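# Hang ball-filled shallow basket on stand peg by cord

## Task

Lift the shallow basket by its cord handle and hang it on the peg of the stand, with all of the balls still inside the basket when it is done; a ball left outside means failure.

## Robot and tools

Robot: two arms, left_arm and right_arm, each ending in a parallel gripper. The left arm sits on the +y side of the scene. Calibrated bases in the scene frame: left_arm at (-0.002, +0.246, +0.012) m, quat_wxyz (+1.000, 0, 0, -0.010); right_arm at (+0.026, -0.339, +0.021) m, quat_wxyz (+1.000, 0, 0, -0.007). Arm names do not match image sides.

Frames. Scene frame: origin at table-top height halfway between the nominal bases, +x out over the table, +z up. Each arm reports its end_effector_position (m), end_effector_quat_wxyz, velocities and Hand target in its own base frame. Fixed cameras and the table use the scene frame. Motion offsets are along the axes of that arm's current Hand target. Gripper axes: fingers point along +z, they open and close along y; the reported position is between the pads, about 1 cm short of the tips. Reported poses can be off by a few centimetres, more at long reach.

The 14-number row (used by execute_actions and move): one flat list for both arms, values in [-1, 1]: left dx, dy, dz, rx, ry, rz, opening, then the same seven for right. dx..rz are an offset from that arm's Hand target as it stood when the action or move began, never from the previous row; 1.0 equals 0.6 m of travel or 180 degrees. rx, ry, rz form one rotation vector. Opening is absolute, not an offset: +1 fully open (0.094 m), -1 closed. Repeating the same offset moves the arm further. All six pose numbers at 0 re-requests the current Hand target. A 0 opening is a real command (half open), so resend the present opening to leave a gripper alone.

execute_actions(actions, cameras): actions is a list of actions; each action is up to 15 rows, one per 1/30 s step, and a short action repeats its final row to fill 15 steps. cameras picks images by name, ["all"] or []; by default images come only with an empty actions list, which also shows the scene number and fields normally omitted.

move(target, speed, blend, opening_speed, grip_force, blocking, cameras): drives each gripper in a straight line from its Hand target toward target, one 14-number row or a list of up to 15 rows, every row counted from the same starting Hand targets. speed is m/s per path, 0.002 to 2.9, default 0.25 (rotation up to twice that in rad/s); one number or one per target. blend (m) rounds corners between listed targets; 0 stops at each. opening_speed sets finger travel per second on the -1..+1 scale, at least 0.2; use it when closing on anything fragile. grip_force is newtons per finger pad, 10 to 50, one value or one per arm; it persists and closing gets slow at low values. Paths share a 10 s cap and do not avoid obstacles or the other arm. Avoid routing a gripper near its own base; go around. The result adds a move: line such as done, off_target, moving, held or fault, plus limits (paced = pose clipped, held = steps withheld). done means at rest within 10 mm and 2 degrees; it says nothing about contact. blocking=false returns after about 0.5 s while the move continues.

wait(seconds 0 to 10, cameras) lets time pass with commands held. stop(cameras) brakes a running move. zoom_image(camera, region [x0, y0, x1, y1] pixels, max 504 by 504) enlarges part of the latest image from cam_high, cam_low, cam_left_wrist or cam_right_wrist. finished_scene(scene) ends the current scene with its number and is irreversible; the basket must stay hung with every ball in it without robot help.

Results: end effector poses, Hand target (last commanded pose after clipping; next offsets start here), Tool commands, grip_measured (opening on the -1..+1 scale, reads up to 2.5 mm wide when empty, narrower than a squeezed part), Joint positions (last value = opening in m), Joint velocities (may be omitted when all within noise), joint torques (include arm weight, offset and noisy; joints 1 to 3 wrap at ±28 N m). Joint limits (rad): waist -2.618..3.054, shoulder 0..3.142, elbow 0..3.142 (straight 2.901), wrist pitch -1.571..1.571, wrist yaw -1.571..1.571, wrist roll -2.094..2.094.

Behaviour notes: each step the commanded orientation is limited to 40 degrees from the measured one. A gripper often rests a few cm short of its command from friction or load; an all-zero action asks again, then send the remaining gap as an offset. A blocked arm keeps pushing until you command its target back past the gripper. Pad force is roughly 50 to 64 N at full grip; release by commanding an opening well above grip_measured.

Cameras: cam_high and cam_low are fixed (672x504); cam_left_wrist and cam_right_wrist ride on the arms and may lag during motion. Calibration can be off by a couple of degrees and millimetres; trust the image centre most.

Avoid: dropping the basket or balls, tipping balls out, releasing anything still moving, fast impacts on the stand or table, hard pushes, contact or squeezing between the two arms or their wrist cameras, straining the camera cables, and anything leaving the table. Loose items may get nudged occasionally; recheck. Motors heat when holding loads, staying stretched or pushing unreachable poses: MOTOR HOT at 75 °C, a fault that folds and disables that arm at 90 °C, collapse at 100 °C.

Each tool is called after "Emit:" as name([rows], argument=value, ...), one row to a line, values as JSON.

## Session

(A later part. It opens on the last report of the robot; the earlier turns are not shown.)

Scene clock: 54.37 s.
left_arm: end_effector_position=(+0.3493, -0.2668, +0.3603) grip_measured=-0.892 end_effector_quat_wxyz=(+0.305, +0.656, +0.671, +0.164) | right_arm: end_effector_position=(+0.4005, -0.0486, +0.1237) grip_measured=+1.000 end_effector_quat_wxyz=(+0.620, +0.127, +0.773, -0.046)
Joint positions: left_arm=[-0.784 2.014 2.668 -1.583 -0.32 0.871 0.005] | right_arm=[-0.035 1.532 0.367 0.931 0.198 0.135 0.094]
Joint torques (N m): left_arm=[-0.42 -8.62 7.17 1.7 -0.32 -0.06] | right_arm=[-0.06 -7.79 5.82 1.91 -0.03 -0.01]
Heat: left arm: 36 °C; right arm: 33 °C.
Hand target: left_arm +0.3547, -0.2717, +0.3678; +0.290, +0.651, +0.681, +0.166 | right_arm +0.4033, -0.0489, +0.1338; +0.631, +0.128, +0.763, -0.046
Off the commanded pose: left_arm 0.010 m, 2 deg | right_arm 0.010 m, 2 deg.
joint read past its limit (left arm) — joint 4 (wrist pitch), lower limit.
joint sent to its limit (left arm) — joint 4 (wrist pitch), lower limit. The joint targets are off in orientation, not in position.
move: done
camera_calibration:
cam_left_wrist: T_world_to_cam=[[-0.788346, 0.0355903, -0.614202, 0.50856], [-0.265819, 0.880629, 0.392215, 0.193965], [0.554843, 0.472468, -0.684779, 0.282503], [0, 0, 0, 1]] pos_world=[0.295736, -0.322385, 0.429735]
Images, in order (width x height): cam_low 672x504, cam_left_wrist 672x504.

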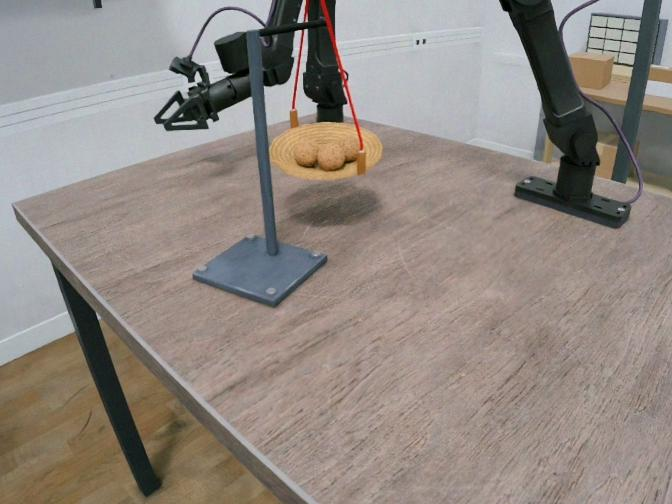

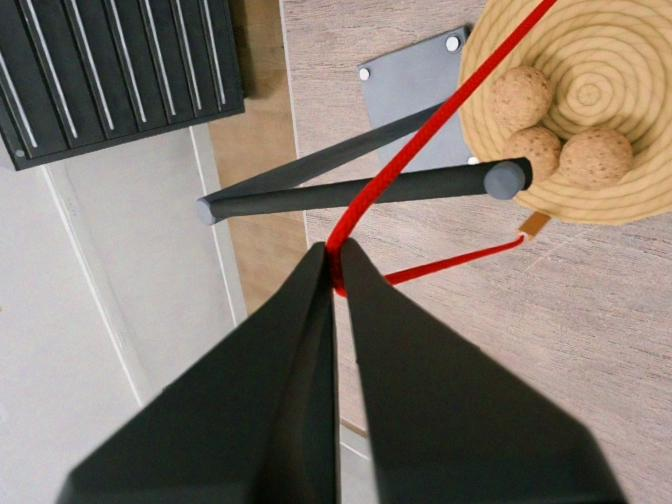

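Emit:
move(target=[0.022,-0.0485,0.073,0,0,0,-1,0,0,0,0,0,0,1], speed=0.03, cameras=["cam_left_wrist","cam_low"])

Emit:
zoom_image(camera="cam_low", region=[230, 0, 400, 210])

Scene clock: 56.83 s.
left_arm: end_effector_position=(+0.3568, -0.2717, +0.3159) grip_measured=-0.892 end_effector_quat_wxyz=(+0.289, +0.659, +0.674, +0.169) | right_arm: end_effector_position=(+0.4005, -0.0486, +0.1237) grip_measured=+1.000 end_effector_quat_wxyz=(+0.620, +0.127, +0.773, -0.046)
Joint positions: left_arm=[-0.784 1.875 2.238 -1.325 -0.331 0.869 0.005] | right_arm=[-0.035 1.532 0.367 0.931 0.198 0.135 0.094]
Joint torques (N m): left_arm=[0.85 -10.69 3.19 1.59 -0.08 -0.14] | right_arm=[0.39 -7.69 5.48 1.88 0.06 -0.07]
Heat: left arm: 36 °C; right arm: 33 °C.
Hand target: left_arm +0.3587, -0.2683, +0.3139; +0.290, +0.651, +0.681, +0.166 | right_arm +0.4033, -0.0489, +0.1338; +0.631, +0.128, +0.763, -0.046
Off the commanded pose: left_arm 0.004 m, 1 deg | right_arm 0.010 m, 2 deg.
move: done
camera_calibration:
cam_left_wrist: T_world_to_cam=[[-0.799427, 0.0467819, -0.598939, 0.489477], [-0.265546, 0.866768, 0.422136, 0.204328], [0.53889, 0.496512, -0.680495, 0.261057], [0, 0, 0, 1]] pos_world=[0.304879, -0.329622, 0.384561]
Images, in order (width x height): cam_low 672x504, cam_left_wrist 672x504.

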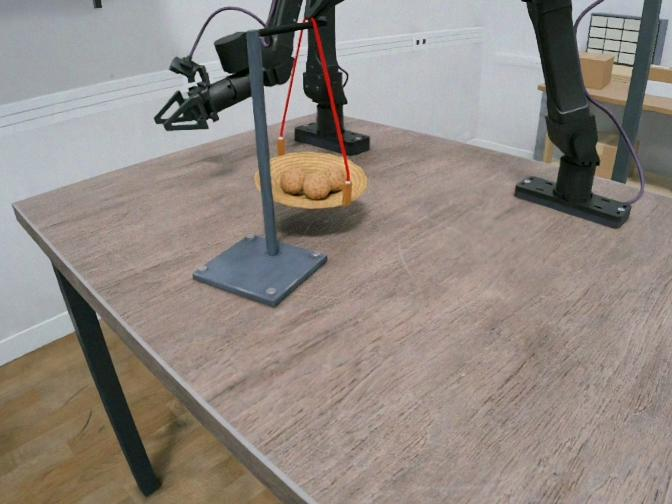

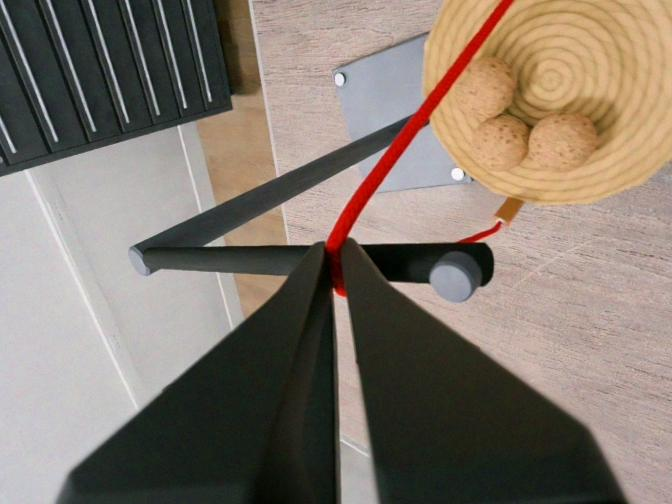

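Scaled by 2.400.

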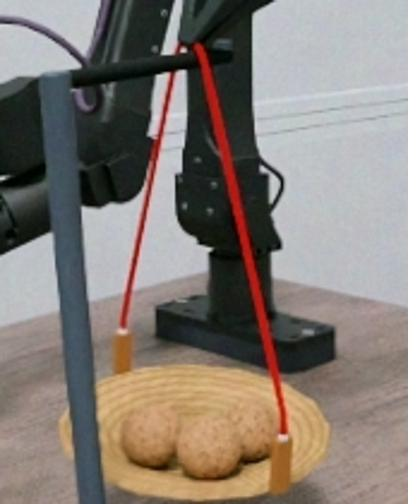

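Emit:
move(target=[0.013,0.004,-0.005,0,0,0,-1,0,0,0,0,0,0,1], speed=0.03, cameras=["cam_left_wrist","cam_low"])

Emit:
zoom_image(camera="cam_low", region=[230, 0, 400, 210])

Scene clock: 57.83 s.
left_arm: end_effector_position=(+0.3568, -0.2706, +0.3163) grip_measured=-0.892 end_effector_quat_wxyz=(+0.294, +0.657, +0.676, +0.160) | right_arm: end_effector_position=(+0.4005, -0.0486, +0.1237) grip_measured=+1.000 end_effector_quat_wxyz=(+0.620, +0.127, +0.773, -0.046)
Joint positions: left_arm=[-0.773 1.86 2.216 -1.308 -0.307 0.869 0.005] | right_arm=[-0.035 1.532 0.367 0.931 0.198 0.135 0.094]
Joint torques (N m): left_arm=[1.37 -11.15 3.34 1.44 -0.18 0.01] | right_arm=[0.03 -7.6 5.49 1.85 0.04 -0.03]
Heat: left arm: 36 °C; right arm: 33 °C.
Hand target: left_arm +0.3588, -0.2599, +0.3164; +0.290, +0.651, +0.681, +0.166 | right_arm +0.4033, -0.0489, +0.1338; +0.631, +0.128, +0.763, -0.046
Off the commanded pose: left_arm 0.011 m, 1 deg | right_arm 0.010 m, 2 deg.
move: off_target (left_arm)
camera_calibration:
cam_left_wrist: T_world_to_cam=[[-0.80261, 0.0363006, -0.595398, 0.486847], [-0.260876, 0.876268, 0.405091, 0.209558], [0.536433, 0.480455, -0.693831, 0.261604], [0, 0, 0, 1]] pos_world=[0.305083, -0.32699, 0.386487]
Images, in order (width x height): cam_low 672x504, cam_left_wrist 672x504.

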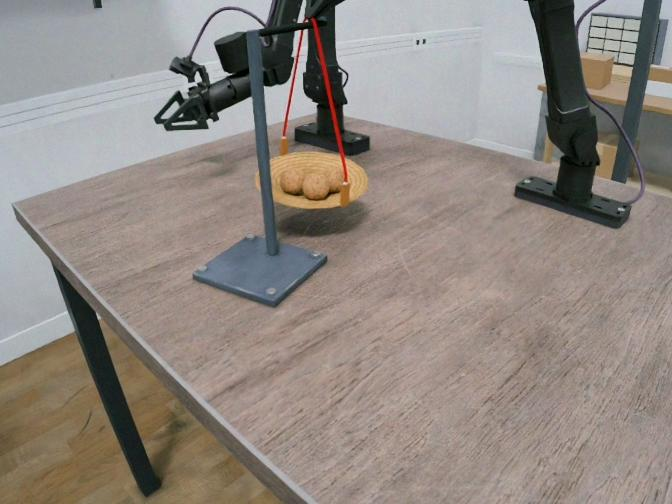

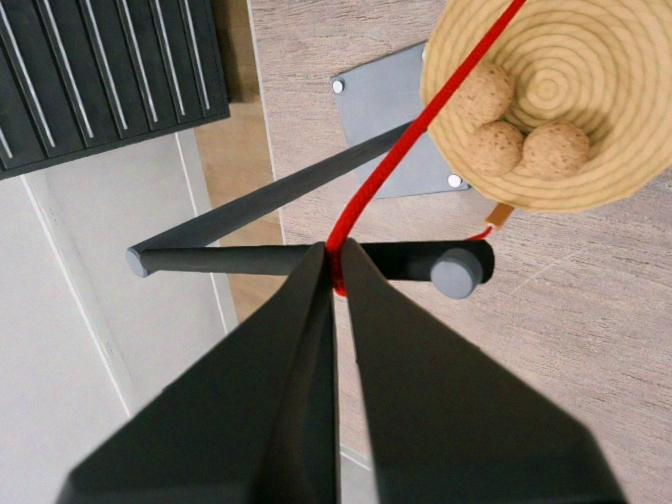

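Scaled by 2.400.

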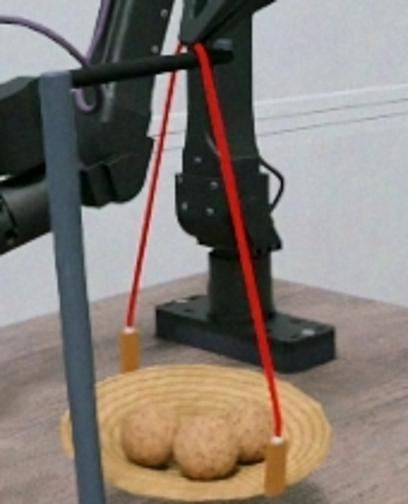

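Waist stiction. Nudge further in y.

Emit:
move(target=[0.010,0.001,-0.003,0,0,0,-1,0,0,0,0,0,0,1], speed=0.03, cameras=["cam_left_wrist"])

Scene clock: 58.70 s.
left_arm: end_effector_position=(+0.3568, -0.2699, +0.3164) grip_measured=-0.892 end_effector_quat_wxyz=(+0.299, +0.657, +0.675, +0.153) | right_arm: end_effector_position=(+0.4005, -0.0486, +0.1237) grip_measured=+1.000 end_effector_quat_wxyz=(+0.620, +0.127, +0.773, -0.046)
Joint positions: left_arm=[-0.765 1.844 2.192 -1.288 -0.288 0.875 0.005] | right_arm=[-0.035 1.532 0.367 0.931 0.198 0.135 0.094]
Joint torques (N m): left_arm=[1.65 -11.49 3.44 1.32 -0.32 0.04] | right_arm=[0.21 -7.75 5.29 1.88 0.08 -0.03]
Heat: left arm: 36 °C; right arm: 33 °C.
Hand target: left_arm +0.3583, -0.2536, +0.3170; +0.290, +0.651, +0.681, +0.166 | right_arm +0.4033, -0.0489, +0.1338; +0.631, +0.128, +0.763, -0.046
Off the commanded pose: left_arm 0.016 m, 2 deg | right_arm 0.010 m, 2 deg.
move: off_target (left_arm)
camera_calibration:
cam_left_wrist: T_world_to_cam=[[-0.803613, 0.0331066, -0.594231, 0.486023], [-0.25334, 0.884448, 0.391881, 0.212627], [0.538541, 0.465463, -0.702366, 0.259156], [0, 0, 0, 1]] pos_world=[0.304875, -0.324776, 0.387508]
Images, in order (width x height): cam_left_wrist 672x504.

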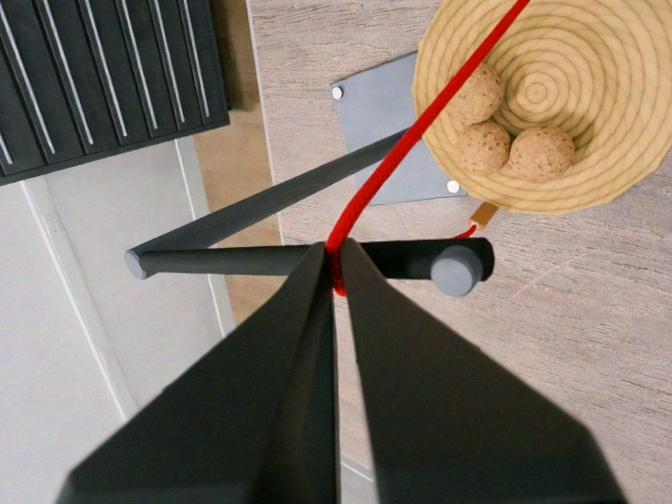

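Emit:
move(target=[-0.006,0.016,-0.02,0,0,0,-1,0,0,0,0,0,0,1], speed=0.03, cameras=["cam_left_wrist"])

Scene clock: 60.03 s.
left_arm: end_effector_position=(+0.3510, -0.2535, +0.3237) grip_measured=-0.892 end_effector_quat_wxyz=(+0.276, +0.658, +0.682, +0.158) | right_arm: end_effector_position=(+0.4005, -0.0486, +0.1237) grip_measured=+1.000 end_effector_quat_wxyz=(+0.620, +0.127, +0.773, -0.046)
Joint positions: left_arm=[-0.749 1.865 2.286 -1.407 -0.294 0.876 0.005] | right_arm=[-0.035 1.532 0.367 0.931 0.198 0.135 0.094]
Joint torques (N m): left_arm=[0.38 -8.39 8.47 1.52 -0.27 0.04] | right_arm=[-0.17 -7.77 5.41 1.82 0.03 -0.08]
Heat: left arm: 36 °C; right arm: 33 °C.
Hand target: left_arm +0.3585, -0.2543, +0.3329; +0.290, +0.651, +0.681, +0.166 | right_arm +0.4033, -0.0489, +0.1338; +0.631, +0.128, +0.763, -0.046
Off the commanded pose: left_arm 0.012 m, 2 deg | right_arm 0.010 m, 2 deg.
move: off_target (left_arm)
camera_calibration:
cam_left_wrist: T_world_to_cam=[[-0.82131, 0.0385625, -0.569177, 0.484614], [-0.257725, 0.865015, 0.430497, 0.177841], [0.508948, 0.500262, -0.700507, 0.278417], [0, 0, 0, 1]] pos_world=[0.302153, -0.311805, 0.394304]
Images, in order (width x height): cam_left_wrist 672x504.

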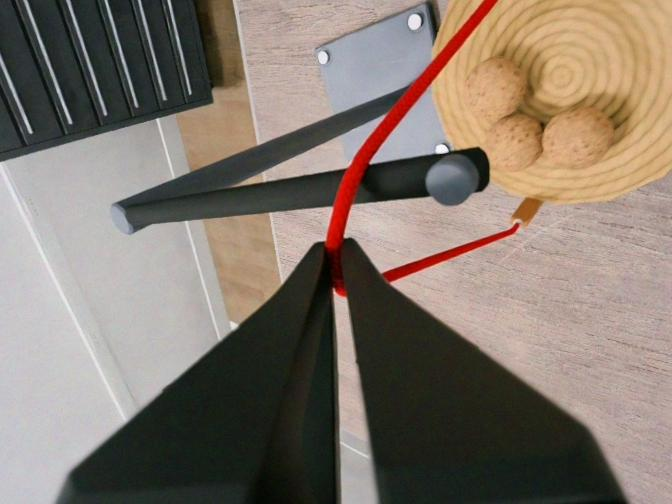

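Emit:
move(target=[-0.0253,0.0145,-0.004,0,0,0,-1,0,0,0,0,0,0,1], speed=0.03, cameras=["cam_left_wrist"])

Scene clock: 61.73 s.
left_arm: end_effector_position=(+0.3585, -0.2631, +0.3350) grip_measured=-0.892 end_effector_quat_wxyz=(+0.273, +0.661, +0.680, +0.162) | right_arm: end_effector_position=(+0.4005, -0.0486, +0.1237) grip_measured=+1.000 end_effector_quat_wxyz=(+0.620, +0.127, +0.773, -0.046)
Joint positions: left_arm=[-0.757 2.011 2.568 -1.549 -0.304 0.876 0.005] | right_arm=[-0.035 1.532 0.367 0.931 0.198 0.135 0.094]
Joint torques (N m): left_arm=[-0.44 -9.03 7.75 1.59 -0.26 -0.12] | right_arm=[0.21 -7.83 5.44 1.89 0 0.04]
Heat: left arm: 36 °C; right arm: 33 °C.
Hand target: left_arm +0.3637, -0.2681, +0.3427; +0.290, +0.651, +0.681, +0.166 | right_arm +0.4033, -0.0489, +0.1338; +0.631, +0.128, +0.763, -0.046
Off the commanded pose: left_arm 0.011 m, 2 deg | right_arm 0.010 m, 2 deg.
move: off_target (left_arm)
camera_calibration:
cam_left_wrist: T_world_to_cam=[[-0.820498, 0.046825, -0.569728, 0.499631], [-0.255915, 0.861102, 0.43933, 0.17854], [0.511166, 0.506272, -0.694549, 0.28619], [0, 0, 0, 1]] pos_world=[0.309347, -0.322026, 0.404989]
Images, in order (width x height): cam_left_wrist 672x504.

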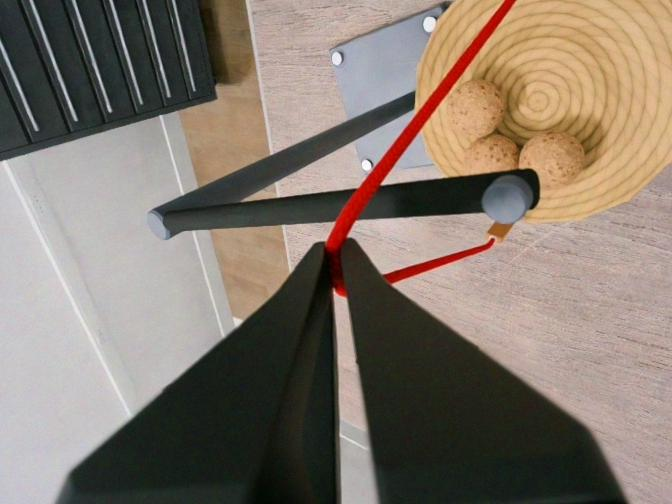

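Emit:
move(target=[0.0135,-0.0327,0.0337,0,0,0,-1,0,0,0,0,0,0,1], speed=0.03, cameras=["cam_left_wrist","cam_low"])

Emit:
zoom_image(camera="cam_low", region=[230, 0, 400, 210])

Scene clock: 63.40 s.
left_arm: end_effector_position=(+0.3613, -0.2640, +0.3153) grip_measured=-0.892 end_effector_quat_wxyz=(+0.287, +0.654, +0.679, +0.169) | right_arm: end_effector_position=(+0.4005, -0.0486, +0.1237) grip_measured=+1.000 end_effector_quat_wxyz=(+0.620, +0.127, +0.773, -0.046)
Joint positions: left_arm=[-0.76 1.868 2.228 -1.321 -0.32 0.874 0.005] | right_arm=[-0.035 1.532 0.367 0.931 0.198 0.135 0.094]
Joint torques (N m): left_arm=[-0.16 -10.56 3.23 1.63 -0.11 -0.11] | right_arm=[-0.12 -7.88 5.38 1.86 0.05 -0.04]
Heat: left arm: 36 °C; right arm: 34 °C.
Hand target: left_arm +0.3607, -0.2651, +0.3137; +0.290, +0.651, +0.681, +0.166 | right_arm +0.4033, -0.0489, +0.1338; +0.631, +0.128, +0.763, -0.046
Off the commanded pose: left_arm 0.002 m, 1 deg | right_arm 0.010 m, 2 deg.
move: done
camera_calibration:
cam_left_wrist: T_world_to_cam=[[-0.802801, 0.0343183, -0.595258, 0.489192], [-0.274872, 0.864625, 0.420557, 0.202414], [0.529108, 0.501244, -0.684689, 0.260541], [0, 0, 0, 1]] pos_world=[0.310508, -0.322395, 0.384459]
Images, in order (width x height): cam_low 672x504, cam_left_wrist 672x504.

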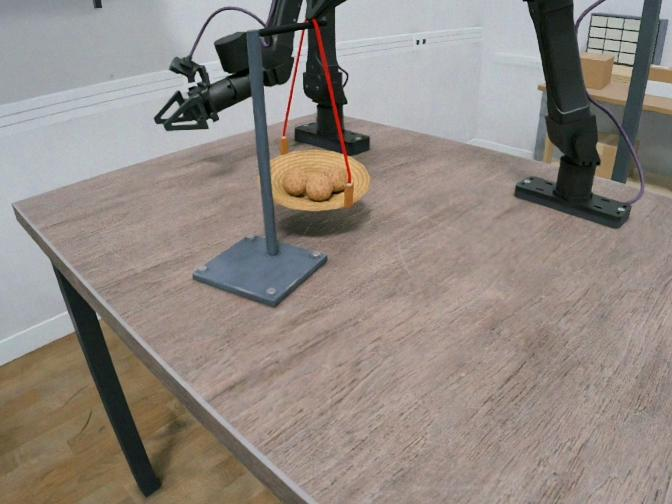

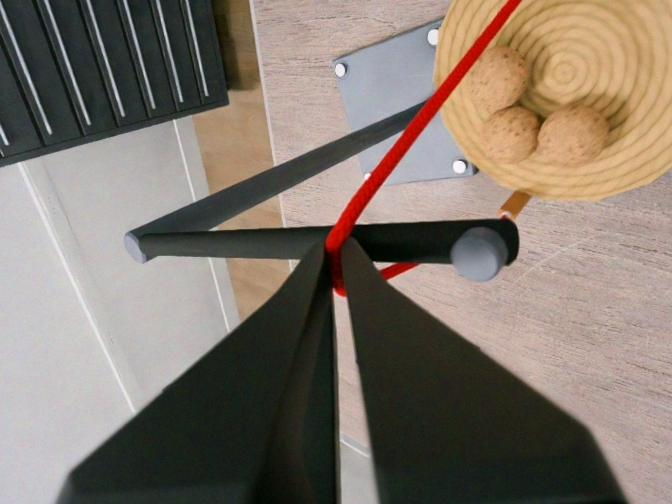

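Scaled by 2.400.

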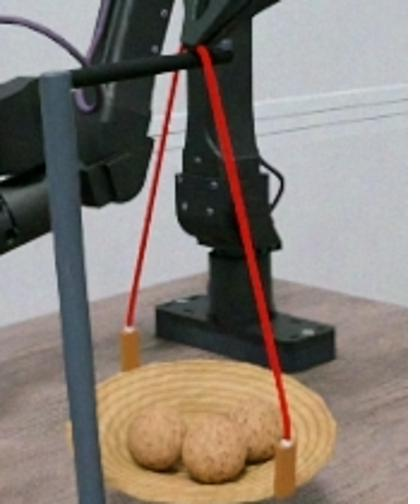

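Emit:
move(target=[0.0015,-0.005,0.0065,0,0,0,-1,0,0,0,0,0,0,1], speed=0.02)

Emit:
move(target=[0,0,-0.004,0,0,0,-0.76,0,0,0,0,0,0,1], speed=0.02, opening_speed=0.3, cameras=["cam_left_wrist","cam_low"])

Emit:
zoom_image(camera="cam_low", region=[230, 0, 400, 210])

Scene clock: 64.43 s.
left_arm: end_effector_position=(+0.3613, -0.2638, +0.3149) grip_measured=-0.892 end_effector_quat_wxyz=(+0.294, +0.652, +0.678, +0.169) | right_arm: end_effector_position=(+0.4005, -0.0486, +0.1237) grip_measured=+1.000 end_effector_quat_wxyz=(+0.620, +0.127, +0.773, -0.046)
Joint positions: left_arm=[-0.76 1.846 2.185 -1.287 -0.32 0.874 0.005] | right_arm=[-0.035 1.532 0.367 0.931 0.198 0.135 0.094]
Joint torques (N m): left_arm=[-0.17 -9.85 3.08 1.59 -0.11 -0.11] | right_arm=[0.01 -7.61 5.27 1.84 0.08 -0.06]
Heat: left arm: 36 °C; right arm: 34 °C.
Hand target: left_arm +0.3607, -0.2651, +0.3086; +0.290, +0.651, +0.681, +0.166 | right_arm +0.4033, -0.0489, +0.1338; +0.631, +0.128, +0.763, -0.046
Off the commanded pose: left_arm 0.006 m, 1 deg | right_arm 0.010 m, 2 deg.
move: done

Scene clock: 65.43 s.
left_arm: end_effector_position=(+0.3626, -0.2640, +0.3163) grip_measured=-0.763 end_effector_quat_wxyz=(+0.297, +0.650, +0.678, +0.173) | right_arm: end_effector_position=(+0.4005, -0.0486, +0.1237) grip_measured=+1.000 end_effector_quat_wxyz=(+0.620, +0.127, +0.773, -0.046)
Joint positions: left_arm=[-0.762 1.846 2.185 -1.28 -0.33 0.874 0.011] | right_arm=[-0.035 1.532 0.367 0.931 0.198 0.135 0.094]
Joint torques (N m): left_arm=[-0.21 -9.91 3.79 1.42 -0.03 -0.12] | right_arm=[-0.01 -7.61 5.65 1.9 0.04 -0.05]
Heat: left arm: 36 °C; right arm: 34 °C.
Hand target: left_arm +0.3592, -0.2648, +0.3105; +0.290, +0.651, +0.681, +0.166 | right_arm +0.4033, -0.0489, +0.1338; +0.631, +0.128, +0.763, -0.046
Off the commanded pose: left_arm 0.007 m, 1 deg | right_arm 0.010 m, 2 deg.
move: done
camera_calibration:
cam_left_wrist: T_world_to_cam=[[-0.790349, 0.0260581, -0.612102, 0.489396], [-0.286811, 0.867116, 0.407246, 0.211556], [0.541375, 0.497425, -0.677851, 0.252859], [0, 0, 0, 1]] pos_world=[0.310579, -0.321975, 0.384806]
Images, in order (width x height): cam_low 672x504, cam_left_wrist 672x504.

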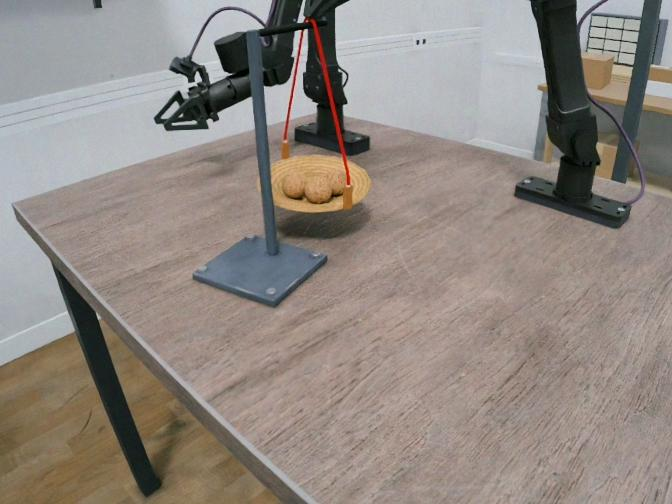

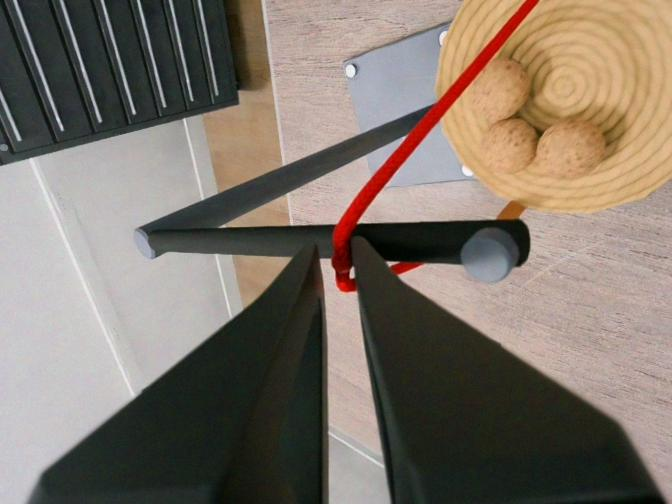

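Scaled by 2.400.

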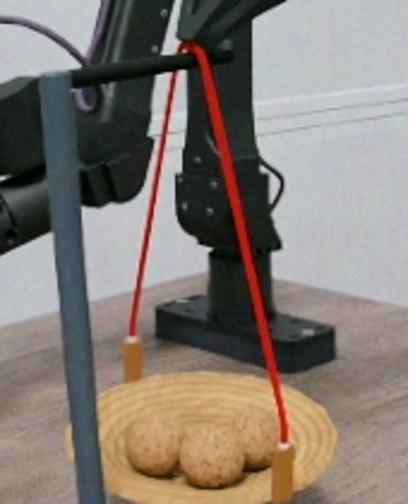

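Emit:
move([
  [0,0,-0.06,0,0,0,-0.76,0,0,0,0,0,0,1],
  [0,0,-0.2,0,0,0,-0.76,0,0,0,0,0,0,1],
], speed=[0.04,0.15], blend=0.01, cameras=["cam_high","cam_low"])

Emit:
zoom_image(camera="cam_low", region=[230, 0, 400, 230])

Emit:
wait(seconds=1, cameras=["cam_low"])

Scene clock: 68.17 s.
left_arm: end_effector_position=(+0.2910, -0.2532, +0.3891) grip_measured=-0.763 end_effector_quat_wxyz=(+0.331, +0.655, +0.657, +0.170) | right_arm: end_effector_position=(+0.4005, -0.0486, +0.1237) grip_measured=+1.000 end_effector_quat_wxyz=(+0.620, +0.127, +0.773, -0.046)
Joint positions: left_arm=[-0.899 1.783 2.445 -1.562 -0.393 0.808 0.011] | right_arm=[-0.035 1.532 0.367 0.931 0.198 0.135 0.094]
Joint torques (N m): left_arm=[-0.31 -10.24 5.03 1.47 -0.25 -0.13] | right_arm=[-0.06 -7.64 5.44 1.84 0.04 -0.03]
Heat: left arm: 35 °C; right arm: 34 °C.
Hand target: left_arm +0.2858, -0.2464, +0.4037; +0.290, +0.651, +0.681, +0.166 | right_arm +0.4033, -0.0489, +0.1338; +0.631, +0.128, +0.763, -0.046
Off the commanded pose: left_arm 0.017 m, 5 deg | right_arm 0.010 m, 2 deg.
joint sent to its limit (left arm) — joint 4 (wrist pitch), lower limit. The joint targets are off in orientation, not in position.
move: off_target (left_arm)
Images, in order (width x height): cam_high 672x504, cam_low 672x504.

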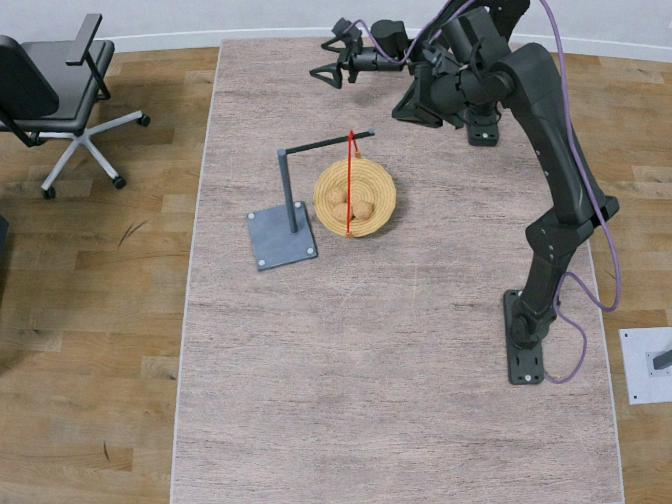

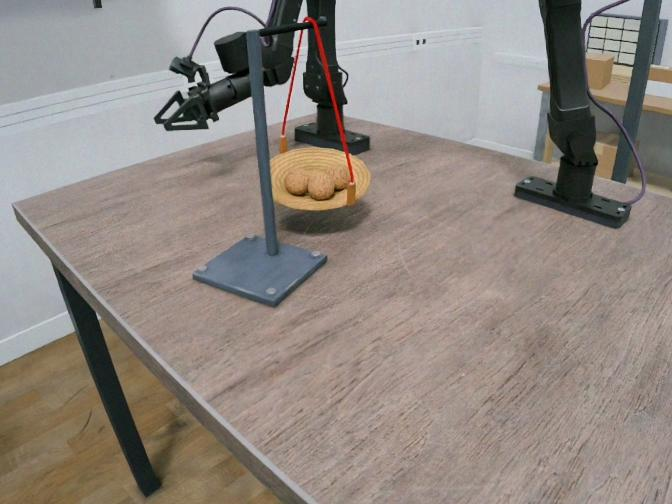

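Scaled by 2.191.

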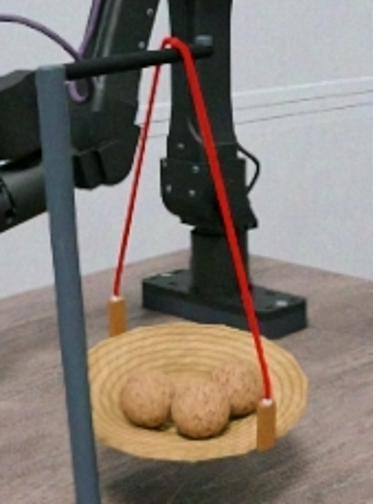

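Scene clock: 69.17 s.
left_arm: end_effector_position=(+0.2910, -0.2531, +0.3891) grip_measured=-0.763 end_effector_quat_wxyz=(+0.331, +0.655, +0.657, +0.170) | right_arm: end_effector_position=(+0.4005, -0.0486, +0.1237) grip_measured=+1.000 end_effector_quat_wxyz=(+0.620, +0.127, +0.773, -0.046)
Joint positions: left_arm=[-0.899 1.783 2.445 -1.562 -0.394 0.808 0.011] | right_arm=[-0.035 1.532 0.367 0.931 0.198 0.135 0.094]
Joint torques (N m): left_arm=[-0.29 -10.25 5.12 1.48 -0.26 -0.13] | right_arm=[0.1 -7.65 5.49 1.86 0.02 -0.05]
Heat: left arm: 35 °C; right arm: 34 °C.
Hand target: left_arm +0.2858, -0.2465, +0.4037; +0.290, +0.651, +0.681, +0.166 | right_arm +0.4033, -0.0489, +0.1338; +0.631, +0.128, +0.763, -0.046
Tool commands: left_gripper/opening=-0.76 right_gripper/opening=+1.0
Off the commanded pose: left_arm 0.017 m, 5 deg | right_arm 0.010 m, 2 deg.
wait: 1.00 s; at rest by 0.17 s
Images, in order (width x height): cam_low 672x504.

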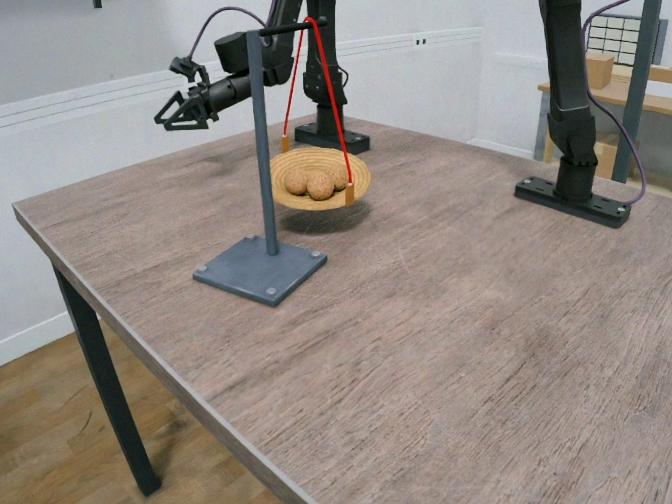

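Emit:
finished_scene(scene=3)

The scene is finished: the task was done.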